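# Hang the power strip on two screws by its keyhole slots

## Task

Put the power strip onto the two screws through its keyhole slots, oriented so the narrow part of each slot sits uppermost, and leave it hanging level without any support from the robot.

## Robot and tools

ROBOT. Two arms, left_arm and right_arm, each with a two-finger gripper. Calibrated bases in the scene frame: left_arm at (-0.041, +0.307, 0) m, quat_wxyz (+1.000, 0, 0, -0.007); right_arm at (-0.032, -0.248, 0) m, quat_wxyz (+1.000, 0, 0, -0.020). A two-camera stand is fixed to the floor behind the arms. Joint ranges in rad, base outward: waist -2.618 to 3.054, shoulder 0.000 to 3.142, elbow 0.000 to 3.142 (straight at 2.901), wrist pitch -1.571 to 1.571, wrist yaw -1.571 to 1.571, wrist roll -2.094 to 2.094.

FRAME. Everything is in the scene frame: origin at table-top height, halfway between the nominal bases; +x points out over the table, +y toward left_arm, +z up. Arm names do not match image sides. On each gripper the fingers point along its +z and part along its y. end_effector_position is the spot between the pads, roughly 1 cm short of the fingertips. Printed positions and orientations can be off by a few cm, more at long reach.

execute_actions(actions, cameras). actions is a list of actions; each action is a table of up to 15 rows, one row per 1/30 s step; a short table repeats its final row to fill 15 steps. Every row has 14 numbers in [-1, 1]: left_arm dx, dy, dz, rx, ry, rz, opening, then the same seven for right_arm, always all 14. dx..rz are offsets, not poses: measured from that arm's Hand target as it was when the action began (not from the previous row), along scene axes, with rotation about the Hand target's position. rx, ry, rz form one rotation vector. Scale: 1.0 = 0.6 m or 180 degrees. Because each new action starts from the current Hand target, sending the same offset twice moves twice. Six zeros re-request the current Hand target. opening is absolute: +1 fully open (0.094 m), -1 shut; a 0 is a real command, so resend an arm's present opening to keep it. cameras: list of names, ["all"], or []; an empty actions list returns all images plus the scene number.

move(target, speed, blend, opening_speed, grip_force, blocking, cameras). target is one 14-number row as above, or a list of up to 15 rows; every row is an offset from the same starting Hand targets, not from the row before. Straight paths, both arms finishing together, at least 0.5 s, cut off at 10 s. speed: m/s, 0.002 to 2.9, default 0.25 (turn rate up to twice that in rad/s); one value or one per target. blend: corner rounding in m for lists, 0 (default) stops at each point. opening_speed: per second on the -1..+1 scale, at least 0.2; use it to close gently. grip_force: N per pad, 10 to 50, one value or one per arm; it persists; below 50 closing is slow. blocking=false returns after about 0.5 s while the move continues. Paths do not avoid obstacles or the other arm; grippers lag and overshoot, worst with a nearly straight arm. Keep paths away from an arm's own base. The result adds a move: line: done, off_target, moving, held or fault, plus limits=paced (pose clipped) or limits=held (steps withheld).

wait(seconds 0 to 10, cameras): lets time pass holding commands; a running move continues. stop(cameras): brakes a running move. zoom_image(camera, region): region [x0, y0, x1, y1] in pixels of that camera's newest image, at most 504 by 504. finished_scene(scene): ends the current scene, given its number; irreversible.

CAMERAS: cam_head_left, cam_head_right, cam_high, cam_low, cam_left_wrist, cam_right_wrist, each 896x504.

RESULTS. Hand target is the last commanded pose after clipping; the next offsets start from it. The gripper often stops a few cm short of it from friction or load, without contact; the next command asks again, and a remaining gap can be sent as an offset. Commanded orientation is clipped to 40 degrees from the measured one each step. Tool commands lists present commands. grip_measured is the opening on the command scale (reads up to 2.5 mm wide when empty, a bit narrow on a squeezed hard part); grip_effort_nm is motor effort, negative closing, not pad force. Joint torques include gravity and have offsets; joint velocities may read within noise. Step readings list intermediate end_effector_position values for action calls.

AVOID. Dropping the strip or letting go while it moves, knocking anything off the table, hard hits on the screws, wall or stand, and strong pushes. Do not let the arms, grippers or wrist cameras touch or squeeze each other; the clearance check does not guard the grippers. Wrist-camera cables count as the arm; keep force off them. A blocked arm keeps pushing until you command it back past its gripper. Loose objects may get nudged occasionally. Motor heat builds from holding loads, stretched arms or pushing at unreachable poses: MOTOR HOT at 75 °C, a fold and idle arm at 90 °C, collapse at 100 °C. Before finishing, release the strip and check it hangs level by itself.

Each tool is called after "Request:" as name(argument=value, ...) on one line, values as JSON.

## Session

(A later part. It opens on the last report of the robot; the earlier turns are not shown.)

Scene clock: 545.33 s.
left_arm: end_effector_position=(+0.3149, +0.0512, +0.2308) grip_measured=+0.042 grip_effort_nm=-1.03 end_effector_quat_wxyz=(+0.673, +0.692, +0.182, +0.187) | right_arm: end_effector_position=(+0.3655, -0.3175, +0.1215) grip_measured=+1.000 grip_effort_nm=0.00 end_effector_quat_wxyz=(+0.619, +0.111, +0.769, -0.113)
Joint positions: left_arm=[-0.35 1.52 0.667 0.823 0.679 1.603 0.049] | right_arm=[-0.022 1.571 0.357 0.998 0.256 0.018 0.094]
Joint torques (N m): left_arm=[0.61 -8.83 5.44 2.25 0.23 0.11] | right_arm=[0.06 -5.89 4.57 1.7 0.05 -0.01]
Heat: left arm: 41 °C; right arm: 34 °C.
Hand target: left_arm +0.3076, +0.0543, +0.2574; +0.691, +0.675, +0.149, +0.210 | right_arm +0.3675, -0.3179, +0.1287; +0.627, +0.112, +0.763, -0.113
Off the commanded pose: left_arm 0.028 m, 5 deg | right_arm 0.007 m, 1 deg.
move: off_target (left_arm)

Request:
execute_actions(actions=[], cameras=["cam_high", "cam_head_left"])

Request:
zoom_image(camera="cam_high", region=[350, 230, 420, 290])

Request:
zoom_image(camera="cam_high", region=[450, 190, 520, 250])

Request:
zoom_image(camera="cam_head_left", region=[350, 110, 490, 240])

Scene clock: 552.83 s.
left_arm: end_effector_position=(+0.3149, +0.0512, +0.2307) grip_measured=+0.042 grip_effort_nm=-1.03 end_effector_quat_wxyz=(+0.673, +0.692, +0.182, +0.186) | right_arm: end_effector_position=(+0.3655, -0.3175, +0.1215) grip_measured=+1.000 grip_effort_nm=0.00 end_effector_quat_wxyz=(+0.619, +0.111, +0.769, -0.113)
Joint positions: left_arm=[-0.35 1.52 0.667 0.822 0.679 1.603 0.049] | right_arm=[-0.022 1.571 0.357 0.998 0.256 0.018 0.094]
Joint velocities: within noise
Joint torques (N m): left_arm=[0.62 -8.8 5.42 2.24 0.22 0.1] | right_arm=[0.02 -5.82 4.56 1.67 0.05 -0.03]
Heat: left arm: 40 °C; right arm: 34 °C.
Hand target: left_arm +0.3076, +0.0543, +0.2573; +0.691, +0.675, +0.149, +0.210 | right_arm +0.3675, -0.3179, +0.1287; +0.627, +0.112, +0.763, -0.113
Tool commands: left_gripper/opening=-0.15 right_gripper/opening=+1.0
Off the commanded pose: left_arm 0.028 m, 5 deg | right_arm 0.007 m, 1 deg.
Images, in order (width x height): cam_head_left 896x504, cam_high 896x504.

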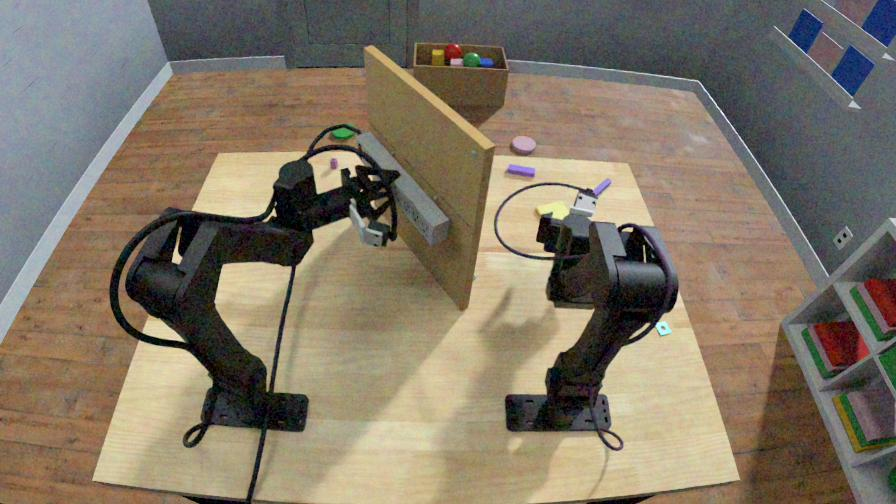

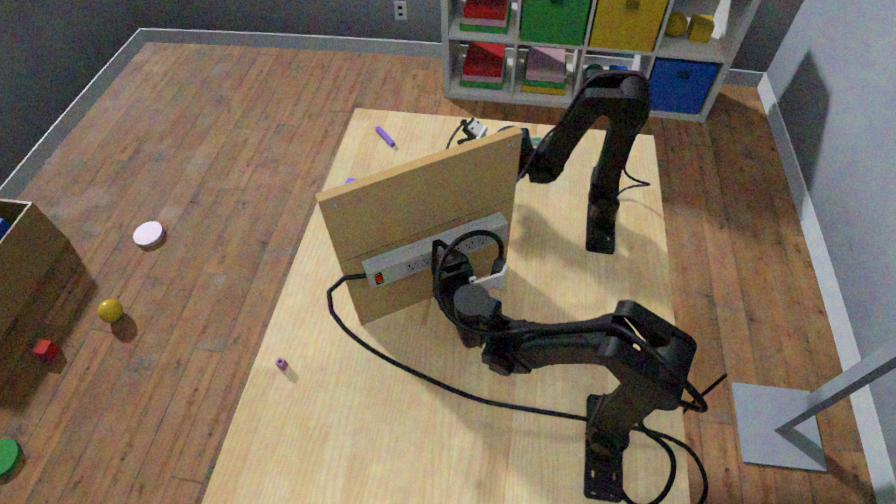

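Scaled by 7.200 from the camera's 896x504 image, which has a finer 1280x720 frame.

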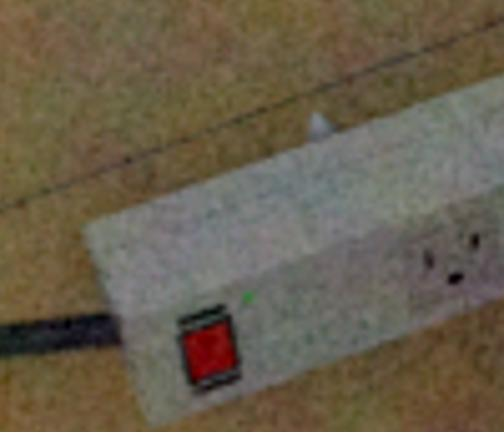

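Scaled by 7.200 from the camera's 896x504 image, which has a finer 1280x720 frame.

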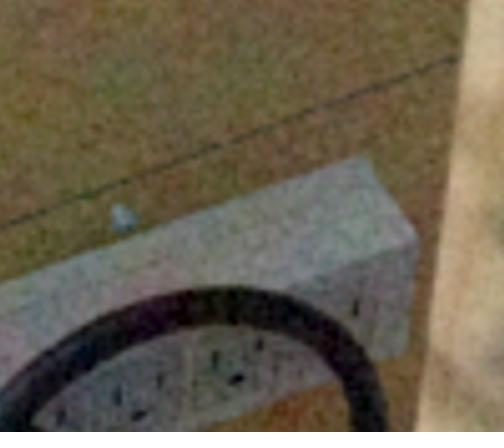

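Scaled by 3.600 from the camera's 896x504 image, which has a finer 1280x720 frame.

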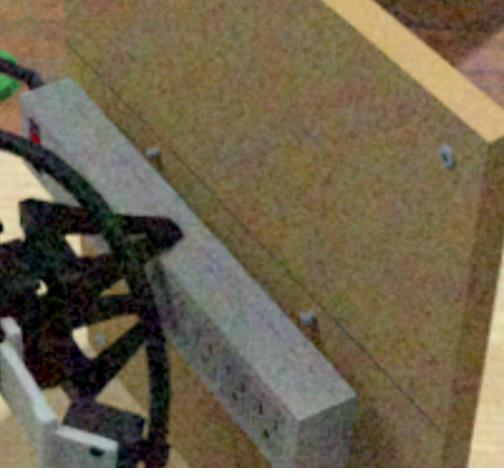

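Request:
move(target=[0.006, -0.012, -0.032, 0.0, 0.0, 0.0, -0.15, 0, 0, 0, 0, 0, 0, 1.0], speed=0.06)

Scene clock: 563.33 s.
left_arm: end_effector_position=(+0.3126, +0.0503, +0.2273) grip_measured=+0.042 grip_effort_nm=-1.03 end_effector_quat_wxyz=(+0.677, +0.688, +0.176, +0.190) | right_arm: end_effector_position=(+0.3655, -0.3175, +0.1215) grip_measured=+1.000 grip_effort_nm=0.00 end_effector_quat_wxyz=(+0.619, +0.111, +0.769, -0.113)
Joint positions: left_arm=[-0.354 1.535 0.646 0.877 0.679 1.603 0.049] | right_arm=[-0.022 1.571 0.357 0.998 0.256 0.018 0.094]
Joint torques (N m): left_arm=[-0.54 -4.55 5.31 2.57 0.04 0.12] | right_arm=[0.01 -5.89 4.49 1.68 0.05 -0.02]
Heat: left arm: 39 °C; right arm: 34 °C.
Hand target: left_arm +0.3112, +0.0471, +0.2380; +0.691, +0.675, +0.149, +0.210 | right_arm +0.3675, -0.3179, +0.1287; +0.627, +0.112, +0.763, -0.113
Off the commanded pose: left_arm 0.011 m, 4 deg | right_arm 0.007 m, 1 deg.
move: off_target (left_arm)

Request:
move(target=[0.0047, -0.0069, -0.0255, 0.0, 0.0, 0.0, -0.15, 0, 0, 0, 0, 0, 0, 1.0], speed=0.06)

Scene clock: 565.57 s.
left_arm: end_effector_position=(+0.3149, +0.0460, +0.2121) grip_measured=+0.042 grip_effort_nm=-1.03 end_effector_quat_wxyz=(+0.678, +0.689, +0.175, +0.189) | right_arm: end_effector_position=(+0.3655, -0.3175, +0.1215) grip_measured=+1.000 grip_effort_nm=0.00 end_effector_quat_wxyz=(+0.619, +0.111, +0.769, -0.113)
Joint positions: left_arm=[-0.363 1.598 0.63 0.955 0.673 1.603 0.049] | right_arm=[-0.022 1.571 0.357 0.998 0.256 0.018 0.094]
Joint torques (N m): left_arm=[-0.51 -4.68 5.18 2.61 0 0.12] | right_arm=[0.05 -5.89 4.48 1.67 0.06 -0.01]
Heat: left arm: 40 °C; right arm: 34 °C.
Hand target: left_arm +0.3141, +0.0430, +0.2228; +0.691, +0.675, +0.149, +0.210 | right_arm +0.3675, -0.3179, +0.1287; +0.627, +0.112, +0.763, -0.113
Off the commanded pose: left_arm 0.011 m, 4 deg | right_arm 0.007 m, 1 deg.
move: off_target (left_arm)

Request:
move(target=[0.0212, -0.0309, 0.008, 0.0, 0.0, 0.0, -0.15, 0, 0, 0, 0, 0, 0, 1.0], speed=0.04)

Scene clock: 568.83 s.
left_arm: end_effector_position=(+0.3187, +0.0316, +0.2035) grip_measured=+0.042 grip_effort_nm=-1.03 end_effector_quat_wxyz=(+0.673, +0.693, +0.180, +0.184) | right_arm: end_effector_position=(+0.3655, -0.3175, +0.1215) grip_measured=+1.000 grip_effort_nm=0.00 end_effector_quat_wxyz=(+0.619, +0.111, +0.769, -0.113)
Joint positions: left_arm=[-0.403 1.646 0.659 0.955 0.634 1.603 0.049] | right_arm=[-0.022 1.571 0.357 0.998 0.256 0.018 0.094]
Joint torques (N m): left_arm=[-0.51 -4.93 8.69 2.36 0 0.13] | right_arm=[-0.05 -5.91 4.51 1.68 0.06 -0.01]
Heat: left arm: 40 °C; right arm: 34 °C.
Hand target: left_arm +0.3268, +0.0245, +0.2275; +0.691, +0.675, +0.149, +0.210 | right_arm +0.3675, -0.3179, +0.1287; +0.627, +0.112, +0.763, -0.113
Off the commanded pose: left_arm 0.026 m, 5 deg | right_arm 0.007 m, 1 deg.
move: off_target (left_arm)

Request:
execute_actions(actions=[], cameras=["cam_high", "cam_head_left", "cam_low"])

Request:
zoom_image(camera="cam_high", region=[350, 235, 420, 295])

Request:
zoom_image(camera="cam_high", region=[440, 200, 510, 260])

Request:
zoom_image(camera="cam_head_left", region=[350, 110, 470, 250])

Request:
zoom_image(camera="cam_low", region=[410, 100, 610, 220])

Scene clock: 570.27 s.
left_arm: end_effector_position=(+0.3187, +0.0316, +0.2035) grip_measured=+0.042 grip_effort_nm=-1.03 end_effector_quat_wxyz=(+0.673, +0.693, +0.180, +0.184) | right_arm: end_effector_position=(+0.3655, -0.3175, +0.1215) grip_measured=+1.000 grip_effort_nm=0.00 end_effector_quat_wxyz=(+0.619, +0.111, +0.769, -0.113)
Joint positions: left_arm=[-0.403 1.646 0.659 0.955 0.634 1.603 0.049] | right_arm=[-0.022 1.571 0.357 0.998 0.256 0.018 0.094]
Joint velocities: within noise
Joint torques (N m): left_arm=[-0.53 -4.92 8.7 2.36 0 0.13] | right_arm=[-0.06 -5.89 4.51 1.67 0.05 -0.02]
Heat: left arm: 40 °C; right arm: 34 °C.
Hand target: left_arm +0.3268, +0.0245, +0.2275; +0.691, +0.675, +0.149, +0.210 | right_arm +0.3675, -0.3179, +0.1287; +0.627, +0.112, +0.763, -0.113
Tool commands: left_gripper/opening=-0.15 right_gripper/opening=+1.0
Off the commanded pose: left_arm 0.026 m, 5 deg | right_arm 0.007 m, 1 deg.
Images, in order (width x height): cam_head_left 896x504, cam_high 896x504, cam_low 896x504.

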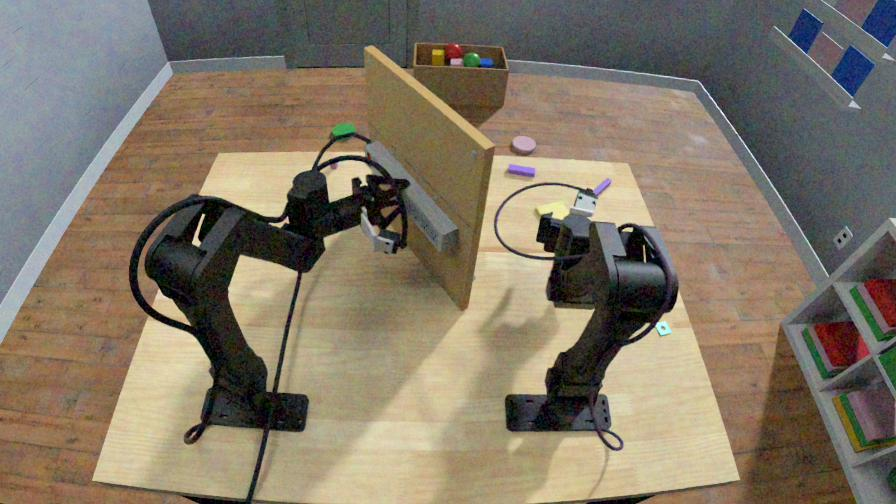

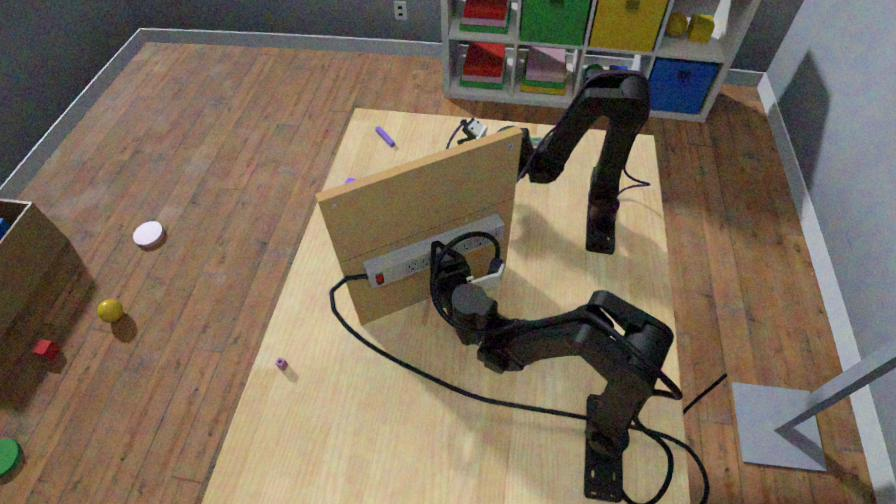

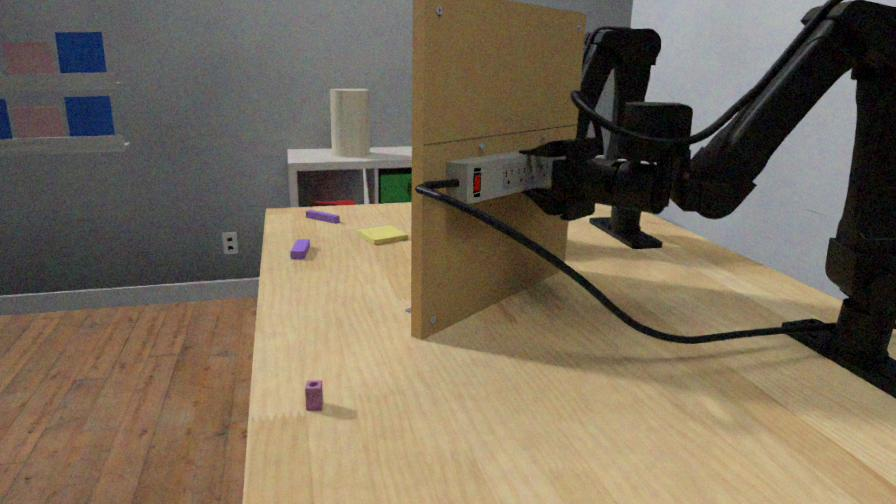

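Scaled by 7.200 from the camera's 896x504 image, which has a finer 1280x720 frame.

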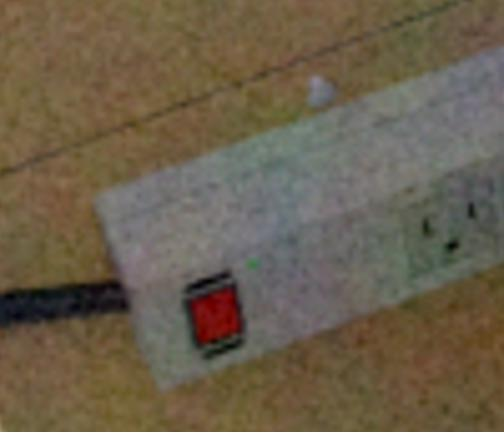

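Scaled by 7.200 from the camera's 896x504 image, which has a finer 1280x720 frame.

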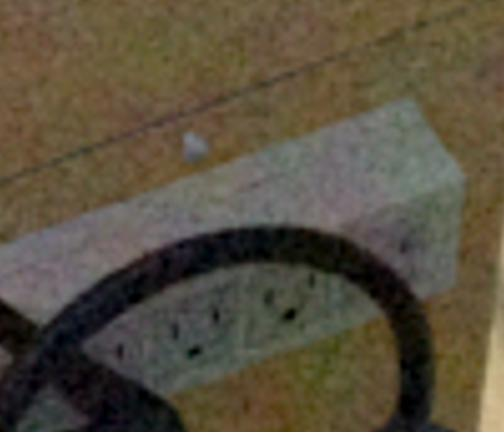

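Scaled by 3.600 from the camera's 896x504 image, which has a finer 1280x720 frame.

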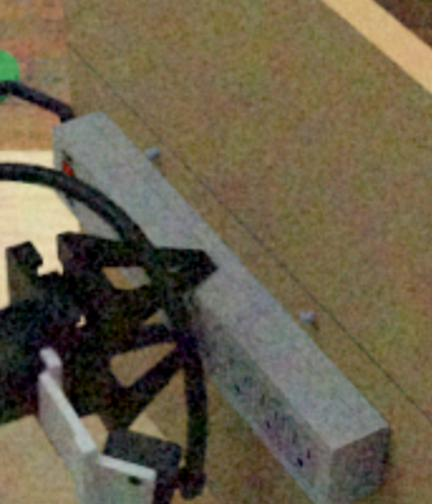

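Scaled by 2.520 from the camera's 896x504 image, which has a finer 1280x720 frame.

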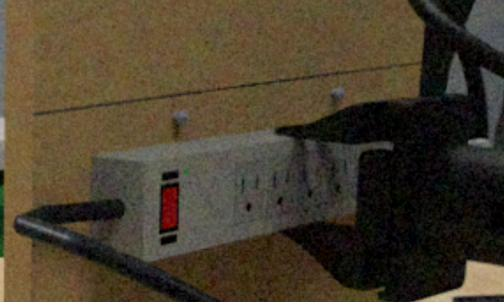

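Request:
zoom_image(camera="cam_low", region=[435, 125, 525, 175])

Request:
zoom_image(camera="cam_low", region=[490, 125, 580, 175])

Request:
zoom_image(camera="cam_low", region=[435, 155, 565, 215])

Scaled by 5.600 from the camera's 896x504 image, which has a finer 1280x720 frame.

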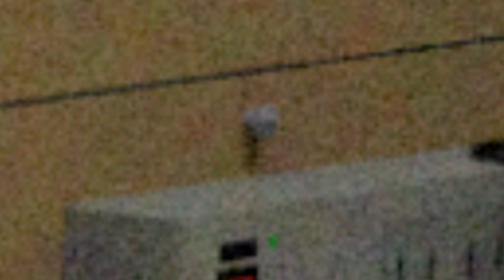

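Scaled by 5.600 from the camera's 896x504 image, which has a finer 1280x720 frame.

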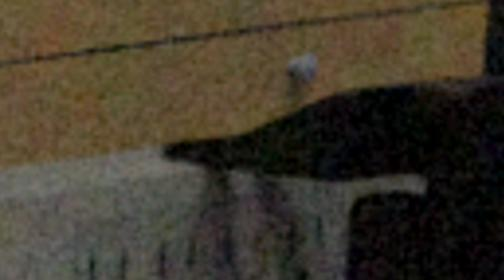

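Scaled by 3.877 from the camera's 896x504 image, which has a finer 1280x720 frame.

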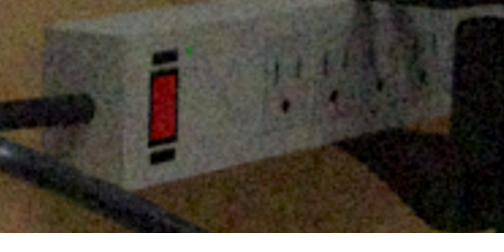

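Request:
move(target=[[-0.0189, 0.0275, 0.0, 0.0, 0.0, 0.0, -0.15, 0, 0, 0, 0, 0, 0, 1.0], [-0.0515, 0.0587, 0.0568, -0.0025, 0.0043, 0.0, -0.15, 0, 0, 0, 0, 0, 0, 1.0]], speed=0.06, blend=[0.01, 0])

Scene clock: 595.60 s.
left_arm: end_effector_position=(+0.3036, +0.0564, +0.2385) grip_measured=+0.042 grip_effort_nm=-1.03 end_effector_quat_wxyz=(+0.676, +0.689, +0.185, +0.184) | right_arm: end_effector_position=(+0.3655, -0.3175, +0.1215) grip_measured=+1.000 grip_effort_nm=0.00 end_effector_quat_wxyz=(+0.619, +0.111, +0.769, -0.113)
Joint positions: left_arm=[-0.347 1.454 0.637 0.794 0.683 1.589 0.049] | right_arm=[-0.022 1.571 0.357 0.998 0.256 0.018 0.094]
Joint torques (N m): left_arm=[0.61 -8.12 5.24 2.23 0.23 0.07] | right_arm=[0.02 -5.94 4.45 1.69 0.05 -0.01]
Heat: left arm: 40 °C; right arm: 34 °C.
Hand target: left_arm +0.2959, +0.0598, +0.2617; +0.693, +0.674, +0.154, +0.205 | right_arm +0.3675, -0.3179, +0.1287; +0.627, +0.112, +0.763, -0.113
Off the commanded pose: left_arm 0.025 m, 5 deg | right_arm 0.007 m, 1 deg.
move: off_target (left_arm); blend cut to 0.0091 m at target 1

Request:
move(target=[0.0405, -0.0392, 0.0323, -0.0011, 0.0019, -0.0022, -0.15, 0, 0, 0, 0, 0, 0, 1.0], speed=0.05, cameras=["cam_high"])

Request:
zoom_image(camera="cam_high", region=[350, 190, 520, 290])

Scene clock: 599.10 s.
left_arm: end_effector_position=(+0.3147, +0.0422, +0.2551) grip_measured=+0.042 grip_effort_nm=-1.03 end_effector_quat_wxyz=(+0.677, +0.690, +0.185, +0.176) | right_arm: end_effector_position=(+0.3655, -0.3175, +0.1215) grip_measured=+1.000 grip_effort_nm=0.01 end_effector_quat_wxyz=(+0.619, +0.111, +0.769, -0.113)
Joint positions: left_arm=[-0.374 1.48 0.741 0.712 0.668 1.58 0.049] | right_arm=[-0.022 1.571 0.357 0.998 0.256 0.018 0.094]
Joint torques (N m): left_arm=[-0.53 -4.56 9.22 2.26 0.01 0.09] | right_arm=[-0.01 -5.94 4.52 1.69 0.06 -0.02]
Heat: left arm: 40 °C; right arm: 34 °C.
Hand target: left_arm +0.3202, +0.0361, +0.2811; +0.694, +0.674, +0.154, +0.200 | right_arm +0.3675, -0.3179, +0.1287; +0.627, +0.112, +0.763, -0.113
Off the commanded pose: left_arm 0.027 m, 5 deg | right_arm 0.007 m, 1 deg.
move: off_target (left_arm)
Images, in order (width x height): cam_high 896x504.

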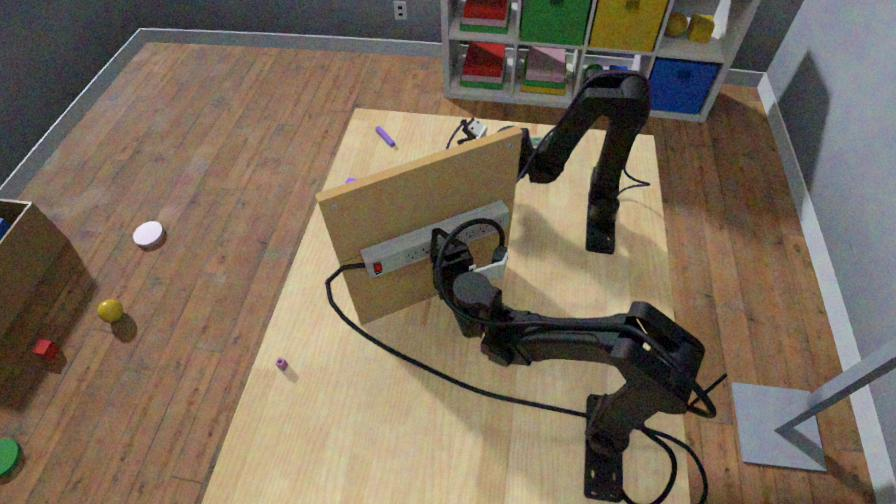

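Scaled by 2.965 from the camera's 896x504 image, which has a finer 1280x720 frame.

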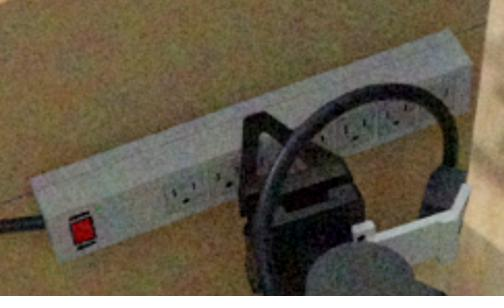

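Request:
zoom_image(camera="cam_high", region=[350, 225, 420, 285])

Request:
zoom_image(camera="cam_high", region=[450, 185, 520, 245])

Scaled by 7.200 from the camera's 896x504 image, which has a finer 1280x720 frame.

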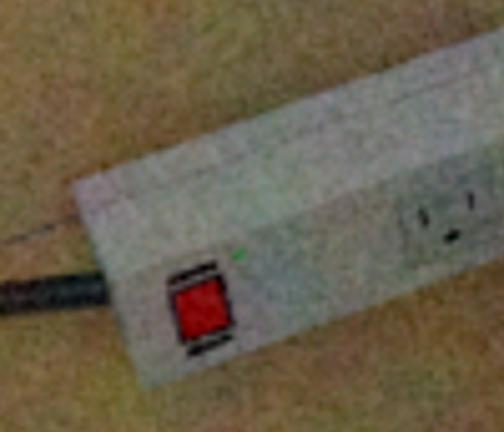

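Scaled by 7.200 from the camera's 896x504 image, which has a finer 1280x720 frame.

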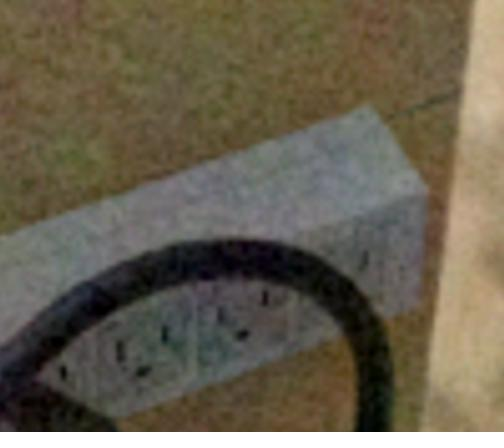

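Request:
move(target=[0.0038, -0.0055, -0.0133, -0.0024, -0.0014, 0.003, -0.15, 0, 0, 0, 0, 0, 0, 1.0], speed=0.03)

Scene clock: 623.47 s.
left_arm: end_effector_position=(+0.3186, +0.0385, +0.2480) grip_measured=+0.042 grip_effort_nm=-1.03 end_effector_quat_wxyz=(+0.675, +0.691, +0.191, +0.177) | right_arm: end_effector_position=(+0.3655, -0.3175, +0.1215) grip_measured=+1.000 grip_effort_nm=0.00 end_effector_quat_wxyz=(+0.619, +0.111, +0.769, -0.113)
Joint positions: left_arm=[-0.385 1.507 0.741 0.733 0.645 1.578 0.049] | right_arm=[-0.022 1.571 0.357 0.998 0.256 0.018 0.094]
Joint torques (N m): left_arm=[-0.53 -4.68 7.99 2.62 0.02 0.09] | right_arm=[-0.03 -5.93 4.56 1.68 0.05 -0.02]
Heat: left arm: 39 °C; right arm: 34 °C.
Hand target: left_arm +0.3225, +0.0329, +0.2732; +0.696, +0.670, +0.157, +0.205 | right_arm +0.3675, -0.3179, +0.1287; +0.627, +0.112, +0.763, -0.113
Off the commanded pose: left_arm 0.026 m, 6 deg | right_arm 0.007 m, 1 deg.
move: off_target (left_arm)

Request:
move(target=[0.0018, -0.0026, -0.0083, -0.0012, -0.0007, 0.0, -0.15, 0, 0, 0, 0, 0, 0, 1.0], speed=0.02)

Scene clock: 624.87 s.
left_arm: end_effector_position=(+0.3194, +0.0376, +0.2489) grip_measured=+0.042 grip_effort_nm=-1.03 end_effector_quat_wxyz=(+0.678, +0.688, +0.188, +0.179) | right_arm: end_effector_position=(+0.3655, -0.3175, +0.1215) grip_measured=+1.000 grip_effort_nm=0.00 end_effector_quat_wxyz=(+0.619, +0.111, +0.769, -0.113)
Joint positions: left_arm=[-0.386 1.516 0.741 0.754 0.646 1.576 0.049] | right_arm=[-0.022 1.571 0.357 0.998 0.256 0.018 0.094]
Joint torques (N m): left_arm=[-0.77 -3.82 7.47 2.73 -0.02 0.08] | right_arm=[0.06 -5.89 4.55 1.67 0.06 -0.01]
Heat: left arm: 39 °C; right arm: 34 °C.
Hand target: left_arm +0.3236, +0.0312, +0.2681; +0.697, +0.669, +0.156, +0.205 | right_arm +0.3675, -0.3179, +0.1287; +0.627, +0.112, +0.763, -0.113
Off the commanded pose: left_arm 0.021 m, 6 deg | right_arm 0.007 m, 1 deg.
move: off_target (left_arm)

Request:
move(target=[-0.0009, 0.0013, -0.0133, 0.0, 0.0, 0.0, -0.15, 0, 0, 0, 0, 0, 0, 1.0], speed=0.02)

Scene clock: 626.70 s.
left_arm: end_effector_position=(+0.3193, +0.0377, +0.2486) grip_measured=+0.042 grip_effort_nm=-1.03 end_effector_quat_wxyz=(+0.683, +0.683, +0.184, +0.180) | right_arm: end_effector_position=(+0.3655, -0.3175, +0.1215) grip_measured=+1.000 grip_effort_nm=0.00 end_effector_quat_wxyz=(+0.619, +0.111, +0.769, -0.113)
Joint positions: left_arm=[-0.384 1.528 0.731 0.796 0.652 1.567 0.049] | right_arm=[-0.022 1.571 0.357 0.998 0.256 0.018 0.094]
Joint torques (N m): left_arm=[-0.81 -3.49 6.72 2.65 -0.08 0.19] | right_arm=[-0.08 -5.91 4.52 1.69 0.06 -0.02]
Heat: left arm: 40 °C; right arm: 34 °C.
Hand target: left_arm +0.3231, +0.0321, +0.2602; +0.697, +0.669, +0.156, +0.205 | right_arm +0.3675, -0.3179, +0.1287; +0.627, +0.112, +0.763, -0.113
Off the commanded pose: left_arm 0.013 m, 5 deg | right_arm 0.007 m, 1 deg.
move: off_target (left_arm)

Request:
move(target=[-0.0009, 0.0013, -0.0067, 0.0068, 0.0038, 0.0, -0.15, 0, 0, 0, 0, 0, 0, 1.0], speed=0.02)

Scene clock: 629.97 s.
left_arm: end_effector_position=(+0.3193, +0.0376, +0.2483) grip_measured=+0.042 grip_effort_nm=-1.03 end_effector_quat_wxyz=(+0.683, +0.683, +0.184, +0.180) | right_arm: end_effector_position=(+0.3655, -0.3175, +0.1215) grip_measured=+1.000 grip_effort_nm=0.00 end_effector_quat_wxyz=(+0.619, +0.111, +0.769, -0.113)
Joint positions: left_arm=[-0.384 1.528 0.73 0.796 0.652 1.567 0.049] | right_arm=[-0.022 1.571 0.357 0.998 0.256 0.018 0.094]
Joint torques (N m): left_arm=[-0.66 -3.9 6.94 2.29 -0.06 0.32] | right_arm=[0.01 -5.87 4.52 1.67 0.07 0]
Heat: left arm: 40 °C; right arm: 34 °C.
Hand target: left_arm +0.3225, +0.0328, +0.2560; +0.689, +0.677, +0.158, +0.202 | right_arm +0.3675, -0.3179, +0.1287; +0.627, +0.112, +0.763, -0.113
Off the commanded pose: left_arm 0.010 m, 4 deg | right_arm 0.007 m, 1 deg.
move: off_target (left_arm)

Request:
move(target=[-0.0009, 0.0013, -0.0133, 0.0024, 0.0014, 0.0, -0.15, 0, 0, 0, 0, 0, 0, 1.0], speed=0.02)

Scene clock: 631.53 s.
left_arm: end_effector_position=(+0.3192, +0.0378, +0.2473) grip_measured=+0.042 grip_effort_nm=-1.03 end_effector_quat_wxyz=(+0.682, +0.684, +0.181, +0.184) | right_arm: end_effector_position=(+0.3655, -0.3175, +0.1215) grip_measured=+1.000 grip_effort_nm=0.01 end_effector_quat_wxyz=(+0.619, +0.111, +0.769, -0.113)
Joint positions: left_arm=[-0.384 1.531 0.727 0.803 0.653 1.576 0.049] | right_arm=[-0.022 1.571 0.357 0.998 0.256 0.018 0.094]
Joint torques (N m): left_arm=[-0.53 -3.4 6.05 2.34 -0.04 0.3] | right_arm=[-0.01 -5.9 4.49 1.69 0.06 -0.01]
Heat: left arm: 40 °C; right arm: 34 °C.
Hand target: left_arm +0.3220, +0.0337, +0.2482; +0.686, +0.680, +0.159, +0.202 | right_arm +0.3675, -0.3179, +0.1287; +0.627, +0.112, +0.763, -0.113
Off the commanded pose: left_arm 0.005 m, 3 deg | right_arm 0.007 m, 1 deg.
move: off_target (left_arm)

Request:
move(target=[-0.0009, 0.0013, -0.0133, 0.0024, 0.0014, 0.0, -0.15, 0, 0, 0, 0, 0, 0, 1.0], speed=0.02, cameras=["cam_high", "cam_low"])

Request:
zoom_image(camera="cam_low", region=[410, 90, 590, 200])

Scene clock: 633.40 s.
left_arm: end_effector_position=(+0.3192, +0.0376, +0.2449) grip_measured=+0.042 grip_effort_nm=-1.03 end_effector_quat_wxyz=(+0.684, +0.683, +0.172, +0.192) | right_arm: end_effector_position=(+0.3655, -0.3175, +0.1215) grip_measured=+1.000 grip_effort_nm=0.00 end_effector_quat_wxyz=(+0.619, +0.111, +0.769, -0.113)
Joint positions: left_arm=[-0.384 1.544 0.716 0.839 0.654 1.591 0.049] | right_arm=[-0.022 1.571 0.357 0.998 0.256 0.018 0.094]
Joint torques (N m): left_arm=[-0.36 -3.47 5.63 2.16 -0.04 0.22] | right_arm=[0.02 -5.94 4.52 1.69 0.06 -0.01]
Heat: left arm: 40 °C; right arm: 34 °C.
Hand target: left_arm +0.3215, +0.0345, +0.2402; +0.684, +0.683, +0.160, +0.201 | right_arm +0.3675, -0.3179, +0.1287; +0.627, +0.112, +0.763, -0.113
Off the commanded pose: left_arm 0.006 m, 2 deg | right_arm 0.007 m, 1 deg.
move: done
Images, in order (width x height): cam_high 896x504, cam_low 896x504.

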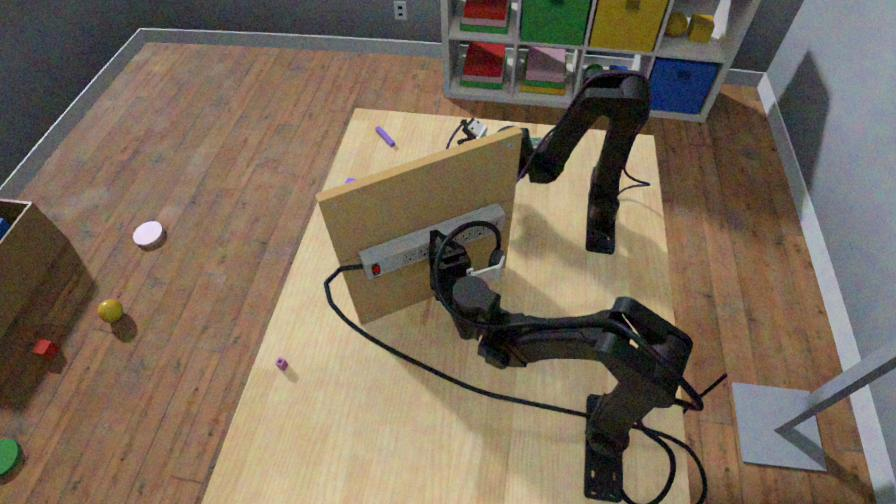

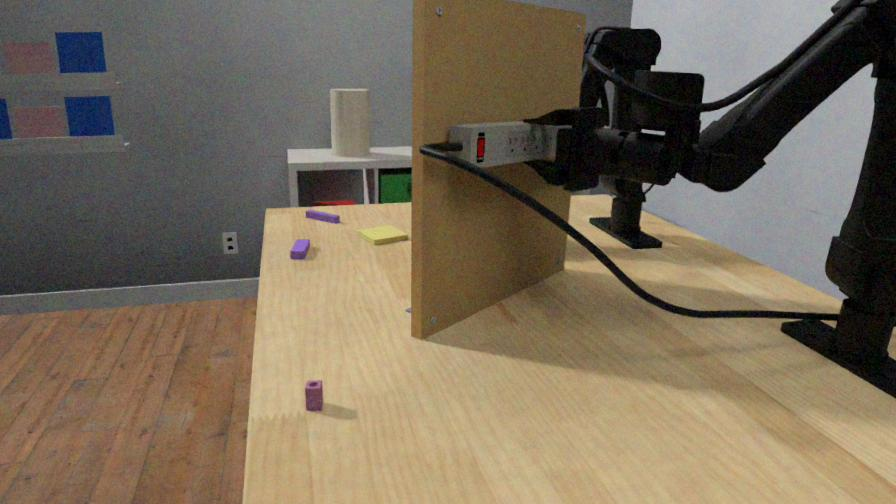

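Scaled by 2.800 from the camera's 896x504 image, which has a finer 1280x720 frame.

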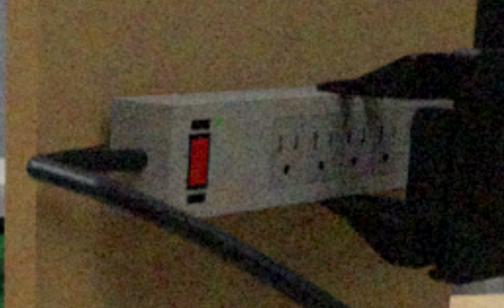

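Request:
move(target=[0.0, 0.0, 0.0, 0.0016, 0.015, 0.0, -0.15, 0, 0, 0, 0, 0, 0, 1.0], speed=0.03)

Scene clock: 636.30 s.
left_arm: end_effector_position=(+0.3192, +0.0376, +0.2444) grip_measured=+0.042 grip_effort_nm=-1.03 end_effector_quat_wxyz=(+0.683, +0.683, +0.172, +0.191) | right_arm: end_effector_position=(+0.3655, -0.3175, +0.1215) grip_measured=+1.000 grip_effort_nm=0.00 end_effector_quat_wxyz=(+0.619, +0.111, +0.769, -0.113)
Joint positions: left_arm=[-0.384 1.544 0.716 0.837 0.654 1.591 0.049] | right_arm=[-0.022 1.571 0.357 0.998 0.256 0.018 0.094]
Joint torques (N m): left_arm=[-0.35 -4.71 6.79 1.49 -0.03 0.05] | right_arm=[-0.01 -5.93 4.55 1.7 0.05 -0.01]
Heat: left arm: 40 °C; right arm: 34 °C.
Hand target: left_arm +0.3215, +0.0345, +0.2403; +0.678, +0.689, +0.175, +0.185 | right_arm +0.3675, -0.3179, +0.1287; +0.627, +0.112, +0.763, -0.113
Off the commanded pose: left_arm 0.006 m, 1 deg | right_arm 0.007 m, 1 deg.
move: done

Request:
move(target=[-0.0085, 0.0124, 0.0, 0.0, 0.0, 0.0, -0.15, 0, 0, 0, 0, 0, 0, 1.0], speed=0.03)

Scene clock: 637.87 s.
left_arm: end_effector_position=(+0.3199, +0.0389, +0.2405) grip_measured=+0.042 grip_effort_nm=-1.03 end_effector_quat_wxyz=(+0.680, +0.687, +0.180, +0.184) | right_arm: end_effector_position=(+0.3655, -0.3175, +0.1215) grip_measured=+1.000 grip_effort_nm=0.00 end_effector_quat_wxyz=(+0.619, +0.111, +0.769, -0.113)
Joint positions: left_arm=[-0.379 1.544 0.716 0.819 0.657 1.583 0.049] | right_arm=[-0.022 1.571 0.357 0.998 0.256 0.018 0.094]
Joint torques (N m): left_arm=[0.53 -6.9 4.86 1.67 0.12 0.12] | right_arm=[-0.02 -5.86 4.46 1.7 0.04 -0.03]
Heat: left arm: 40 °C; right arm: 34 °C.
Hand target: left_arm +0.3164, +0.0419, +0.2402; +0.678, +0.690, +0.175, +0.185 | right_arm +0.3675, -0.3179, +0.1287; +0.627, +0.112, +0.763, -0.113
Off the commanded pose: left_arm 0.005 m, 1 deg | right_arm 0.007 m, 1 deg.
move: done

Request:
zoom_image(camera="cam_high", region=[345, 225, 415, 285])

Request:
zoom_image(camera="cam_high", region=[450, 185, 520, 245])

Scaled by 7.200 from the camera's 896x504 image, which has a finer 1280x720 frame.
This view is cut from an older image: the scene may have changed since it was taken.

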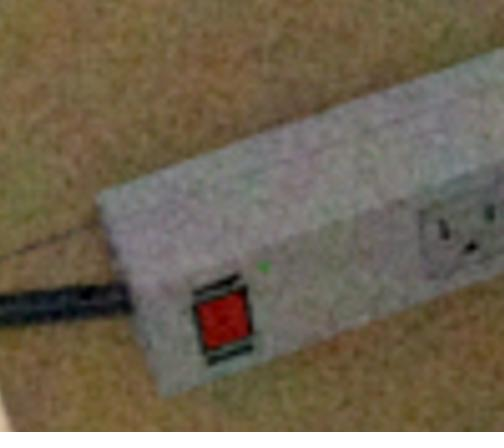

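Scaled by 7.200 from the camera's 896x504 image, which has a finer 1280x720 frame.
This view is cut from an older image: the scene may have changed since it was taken.

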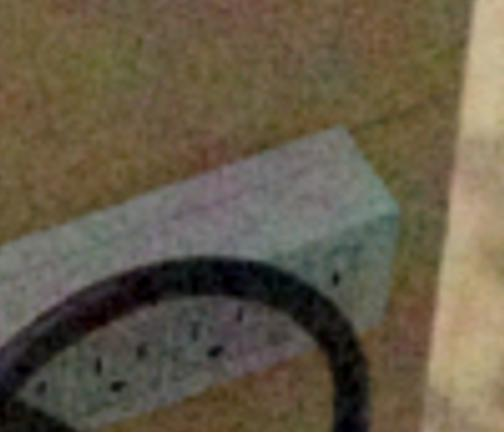

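Request:
move(target=[-0.036, 0.0287, 0.0158, -0.0092, -0.0202, -0.0007, -0.15, 0, 0, 0, 0, 0, 0, 1.0], speed=0.06)

Scene clock: 648.00 s.
left_arm: end_effector_position=(+0.3012, +0.0560, +0.2181) grip_measured=+0.042 grip_effort_nm=-1.03 end_effector_quat_wxyz=(+0.669, +0.696, +0.199, +0.171) | right_arm: end_effector_position=(+0.3655, -0.3175, +0.1215) grip_measured=+1.000 grip_effort_nm=0.00 end_effector_quat_wxyz=(+0.619, +0.111, +0.769, -0.113)
Joint positions: left_arm=[-0.352 1.481 0.601 0.819 0.677 1.581 0.049] | right_arm=[-0.022 1.571 0.357 0.998 0.256 0.018 0.094]
Joint torques (N m): left_arm=[0.64 -8.34 5.2 2.58 0.24 0.13] | right_arm=[-0.02 -5.89 4.55 1.68 0.07 -0.01]
Heat: left arm: 39 °C; right arm: 34 °C.
Hand target: left_arm +0.2947, +0.0591, +0.2496; +0.693, +0.674, +0.156, +0.204 | right_arm +0.3675, -0.3179, +0.1287; +0.627, +0.112, +0.763, -0.113
Off the commanded pose: left_arm 0.032 m, 7 deg | right_arm 0.007 m, 1 deg.
move: off_target (left_arm)

Request:
move(target=[0.0407, -0.0392, 0.0325, -0.0011, 0.0019, -0.0022, -0.15, 0, 0, 0, 0, 0, 0, 1.0], speed=0.05)

Scene clock: 650.27 s.
left_arm: end_effector_position=(+0.3135, +0.0417, +0.2445) grip_measured=+0.042 grip_effort_nm=-1.03 end_effector_quat_wxyz=(+0.678, +0.689, +0.185, +0.176) | right_arm: end_effector_position=(+0.3655, -0.3175, +0.1215) grip_measured=+1.000 grip_effort_nm=0.01 end_effector_quat_wxyz=(+0.619, +0.111, +0.769, -0.113)
Joint positions: left_arm=[-0.377 1.502 0.709 0.768 0.665 1.578 0.049] | right_arm=[-0.022 1.571 0.357 0.998 0.256 0.018 0.094]
Joint torques (N m): left_arm=[-0.53 -4.6 9.05 2.26 0.02 0.09] | right_arm=[-0.05 -5.94 4.49 1.69 0.07 -0.02]
Heat: left arm: 39 °C; right arm: 34 °C.
Hand target: left_arm +0.3191, +0.0356, +0.2691; +0.694, +0.674, +0.156, +0.199 | right_arm +0.3675, -0.3179, +0.1287; +0.627, +0.112, +0.763, -0.113
Off the commanded pose: left_arm 0.026 m, 5 deg | right_arm 0.007 m, 1 deg.
move: off_target (left_arm)

Request:
move(target=[0.0085, -0.0124, 0.0, 0.0, 0.0, 0.0, -0.15, 0, 0, 0, 0, 0, 0, 1.0], speed=0.03)

Scene clock: 652.13 s.
left_arm: end_effector_position=(+0.3170, +0.0350, +0.2427) grip_measured=+0.042 grip_effort_nm=-1.03 end_effector_quat_wxyz=(+0.677, +0.691, +0.186, +0.174) | right_arm: end_effector_position=(+0.3655, -0.3175, +0.1215) grip_measured=+1.000 grip_effort_nm=0.00 end_effector_quat_wxyz=(+0.619, +0.111, +0.769, -0.113)
Joint positions: left_arm=[-0.392 1.527 0.73 0.767 0.651 1.578 0.049] | right_arm=[-0.022 1.571 0.357 0.998 0.256 0.018 0.094]
Joint torques (N m): left_arm=[-0.55 -4.6 9.51 2.28 0 0.1] | right_arm=[0.01 -5.9 4.52 1.7 0.07 -0.02]
Heat: left arm: 39 °C; right arm: 34 °C.
Hand target: left_arm +0.3242, +0.0281, +0.2693; +0.695, +0.674, +0.156, +0.199 | right_arm +0.3675, -0.3179, +0.1287; +0.627, +0.112, +0.763, -0.113
Off the commanded pose: left_arm 0.028 m, 5 deg | right_arm 0.007 m, 1 deg.
move: off_target (left_arm)

Request:
move(target=[0.0057, -0.0069, 0.0, 0.0, 0.0, 0.0, -0.15, 0, 0, 0, 0, 0, 0, 1.0], speed=0.03, cameras=["cam_high", "cam_low"])

Request:
zoom_image(camera="cam_high", region=[345, 225, 415, 285])

Request:
zoom_image(camera="cam_high", region=[450, 185, 520, 245])

Scene clock: 654.23 s.
left_arm: end_effector_position=(+0.3179, +0.0333, +0.2424) grip_measured=+0.042 grip_effort_nm=-1.03 end_effector_quat_wxyz=(+0.677, +0.691, +0.186, +0.173) | right_arm: end_effector_position=(+0.3655, -0.3175, +0.1215) grip_measured=+1.000 grip_effort_nm=0.01 end_effector_quat_wxyz=(+0.619, +0.111, +0.769, -0.113)
Joint positions: left_arm=[-0.396 1.533 0.736 0.767 0.648 1.578 0.049] | right_arm=[-0.022 1.571 0.357 0.998 0.256 0.018 0.094]
Joint torques (N m): left_arm=[-0.83 -3.93 10.28 2.29 -0.06 0.1] | right_arm=[-0.01 -5.83 4.55 1.7 0.06 -0.01]
Heat: left arm: 40 °C; right arm: 34 °C.
Hand target: left_arm +0.3277, +0.0240, +0.2692; +0.695, +0.674, +0.156, +0.199 | right_arm +0.3675, -0.3179, +0.1287; +0.627, +0.112, +0.763, -0.113
Off the commanded pose: left_arm 0.030 m, 5 deg | right_arm 0.007 m, 1 deg.
move: off_target (left_arm)
Images, in order (width x height): cam_high 896x504, cam_low 896x504.

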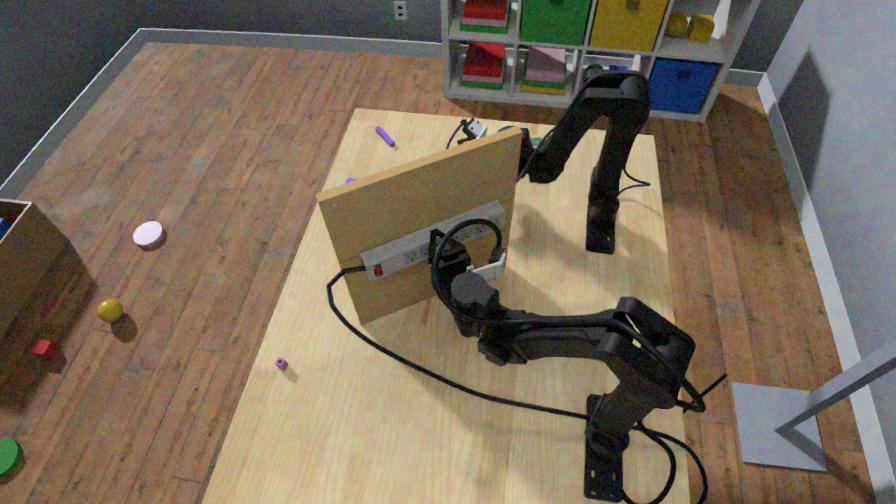

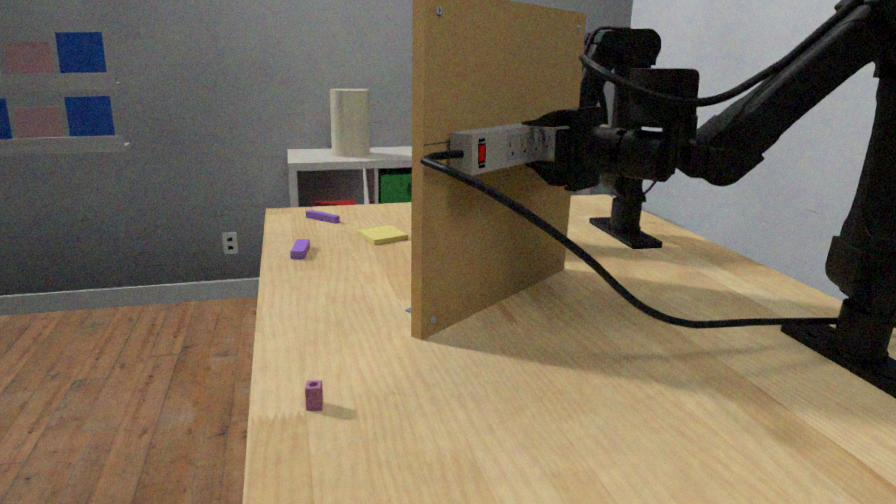

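Scaled by 7.200 from the camera's 896x504 image, which has a finer 1280x720 frame.

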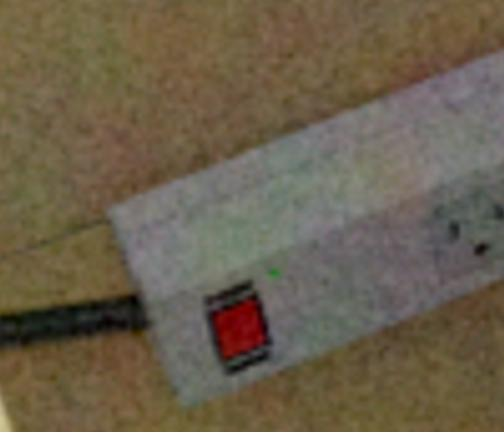

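Scaled by 7.200 from the camera's 896x504 image, which has a finer 1280x720 frame.

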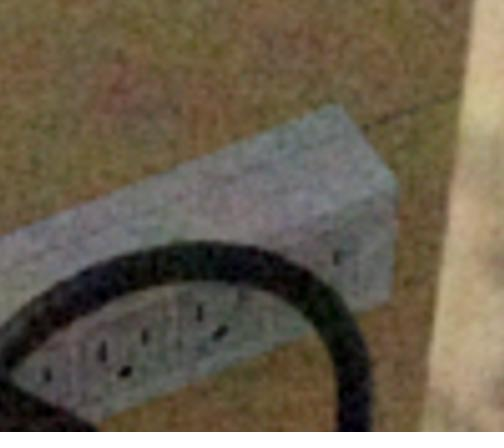

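Request:
zoom_image(camera="cam_low", region=[415, 110, 505, 190])

Request:
execute_actions(actions=[], cameras=["cam_head_left", "cam_head_right"])

Request:
zoom_image(camera="cam_head_left", region=[340, 110, 470, 250])

Request:
zoom_image(camera="cam_head_right", region=[300, 100, 480, 260])

Scaled by 5.600 from the camera's 896x504 image, which has a finer 1280x720 frame.

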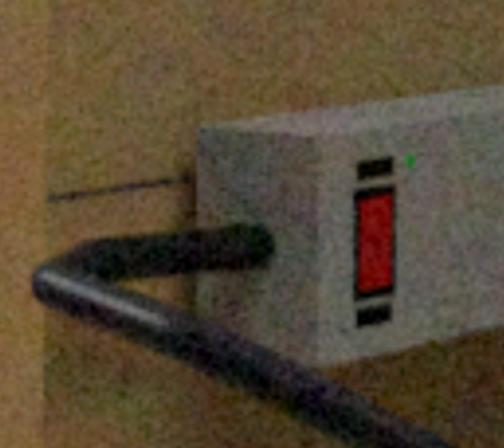

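Scene clock: 657.43 s.
left_arm: end_effector_position=(+0.3179, +0.0333, +0.2424) grip_measured=+0.042 grip_effort_nm=-1.03 end_effector_quat_wxyz=(+0.677, +0.691, +0.186, +0.173) | right_arm: end_effector_position=(+0.3655, -0.3175, +0.1215) grip_measured=+1.000 grip_effort_nm=0.00 end_effector_quat_wxyz=(+0.619, +0.111, +0.769, -0.113)
Joint positions: left_arm=[-0.396 1.533 0.736 0.767 0.648 1.578 0.049] | right_arm=[-0.022 1.571 0.357 0.998 0.256 0.018 0.094]
Joint velocities: within noise
Joint torques (N m): left_arm=[-0.87 -3.92 10.22 2.29 -0.06 0.09] | right_arm=[0.02 -5.91 4.46 1.68 0.06 -0.02]
Heat: left arm: 40 °C; right arm: 34 °C.
Hand target: left_arm +0.3277, +0.0240, +0.2692; +0.695, +0.674, +0.156, +0.199 | right_arm +0.3675, -0.3179, +0.1287; +0.627, +0.112, +0.763, -0.113
Tool commands: left_gripper/opening=-0.15 right_gripper/opening=+1.0
Off the commanded pose: left_arm 0.030 m, 5 deg | right_arm 0.007 m, 1 deg.
Images, in order (width x height): cam_head_left 896x504, cam_head_right 896x504.

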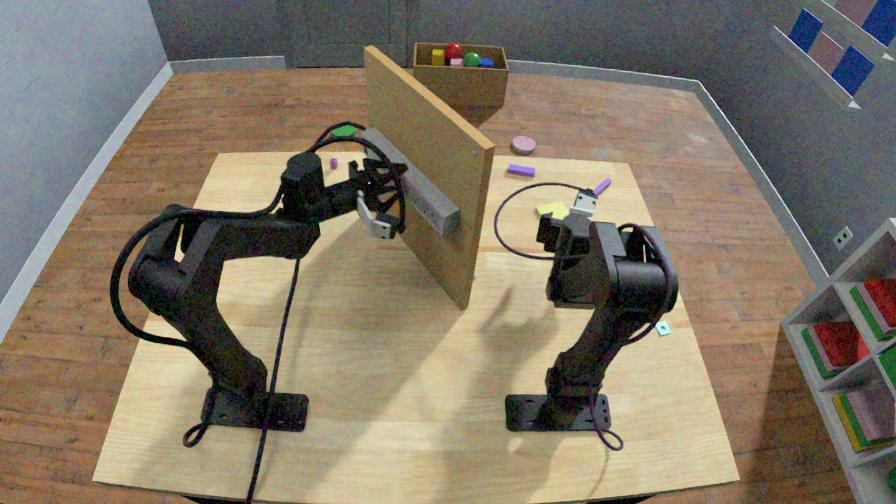

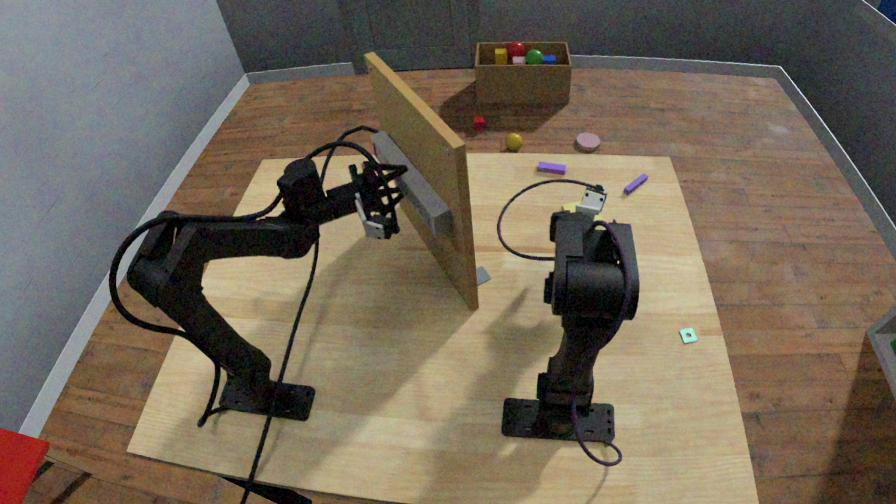

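Scaled by 3.600 from the camera's 896x504 image, which has a finer 1280x720 frame.

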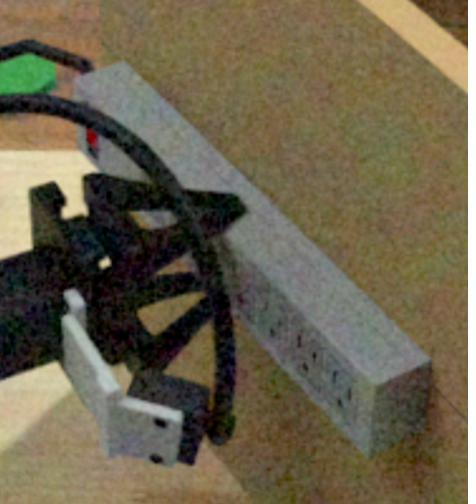

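Scaled by 2.800 from the camera's 896x504 image, which has a finer 1280x720 frame.

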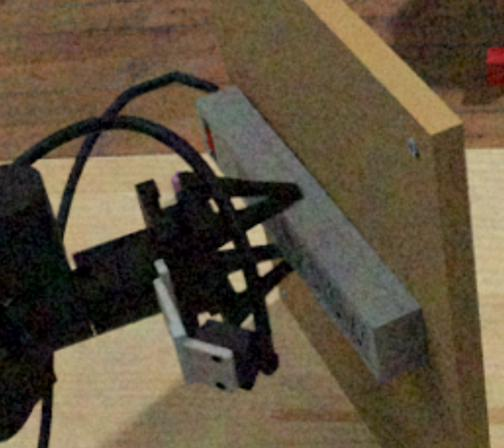

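Request:
move(target=[0.0063, 0.0083, 0.0, 0.0, 0.0, 0.0, -0.15, 0, 0, 0, 0, 0, 0, 1.0], speed=0.02)

Scene clock: 661.60 s.
left_arm: end_effector_position=(+0.3182, +0.0334, +0.2424) grip_measured=+0.042 grip_effort_nm=-1.03 end_effector_quat_wxyz=(+0.678, +0.692, +0.182, +0.169) | right_arm: end_effector_position=(+0.3655, -0.3175, +0.1215) grip_measured=+1.000 grip_effort_nm=0.01 end_effector_quat_wxyz=(+0.619, +0.111, +0.769, -0.113)
Joint positions: left_arm=[-0.39 1.539 0.741 0.767 0.666 1.578 0.049] | right_arm=[-0.022 1.571 0.357 0.998 0.256 0.018 0.094]
Joint torques (N m): left_arm=[0.2 -4 10.22 2.29 -0.03 0.09] | right_arm=[-0.06 -5.91 4.55 1.69 0.07 -0.02]
Heat: left arm: 41 °C; right arm: 34 °C.
Hand target: left_arm +0.3314, +0.0289, +0.2692; +0.695, +0.674, +0.156, +0.199 | right_arm +0.3675, -0.3179, +0.1287; +0.627, +0.112, +0.763, -0.113
Off the commanded pose: left_arm 0.030 m, 5 deg | right_arm 0.007 m, 1 deg.
move: off_target (left_arm)

Request:
move(target=[0.0042, 0.0028, 0.0, 0.0, 0.0, 0.0, -0.15, 0, 0, 0, 0, 0, 0, 1.0], speed=0.02)

Scene clock: 663.43 s.
left_arm: end_effector_position=(+0.3184, +0.0336, +0.2423) grip_measured=+0.042 grip_effort_nm=-1.03 end_effector_quat_wxyz=(+0.679, +0.693, +0.178, +0.165) | right_arm: end_effector_position=(+0.3655, -0.3175, +0.1215) grip_measured=+1.000 grip_effort_nm=0.01 end_effector_quat_wxyz=(+0.619, +0.111, +0.769, -0.113)
Joint positions: left_arm=[-0.384 1.545 0.746 0.767 0.684 1.578 0.049] | right_arm=[-0.022 1.571 0.357 0.998 0.256 0.018 0.094]
Joint torques (N m): left_arm=[0.44 -4 10.29 2.28 -0.14 0.08] | right_arm=[-0.01 -5.87 4.53 1.67 0.07 -0.02]
Heat: left arm: 41 °C; right arm: 34 °C.
Hand target: left_arm +0.3340, +0.0307, +0.2691; +0.694, +0.674, +0.156, +0.199 | right_arm +0.3675, -0.3179, +0.1287; +0.627, +0.112, +0.763, -0.113
Off the commanded pose: left_arm 0.031 m, 5 deg | right_arm 0.007 m, 1 deg.
move: off_target (left_arm)


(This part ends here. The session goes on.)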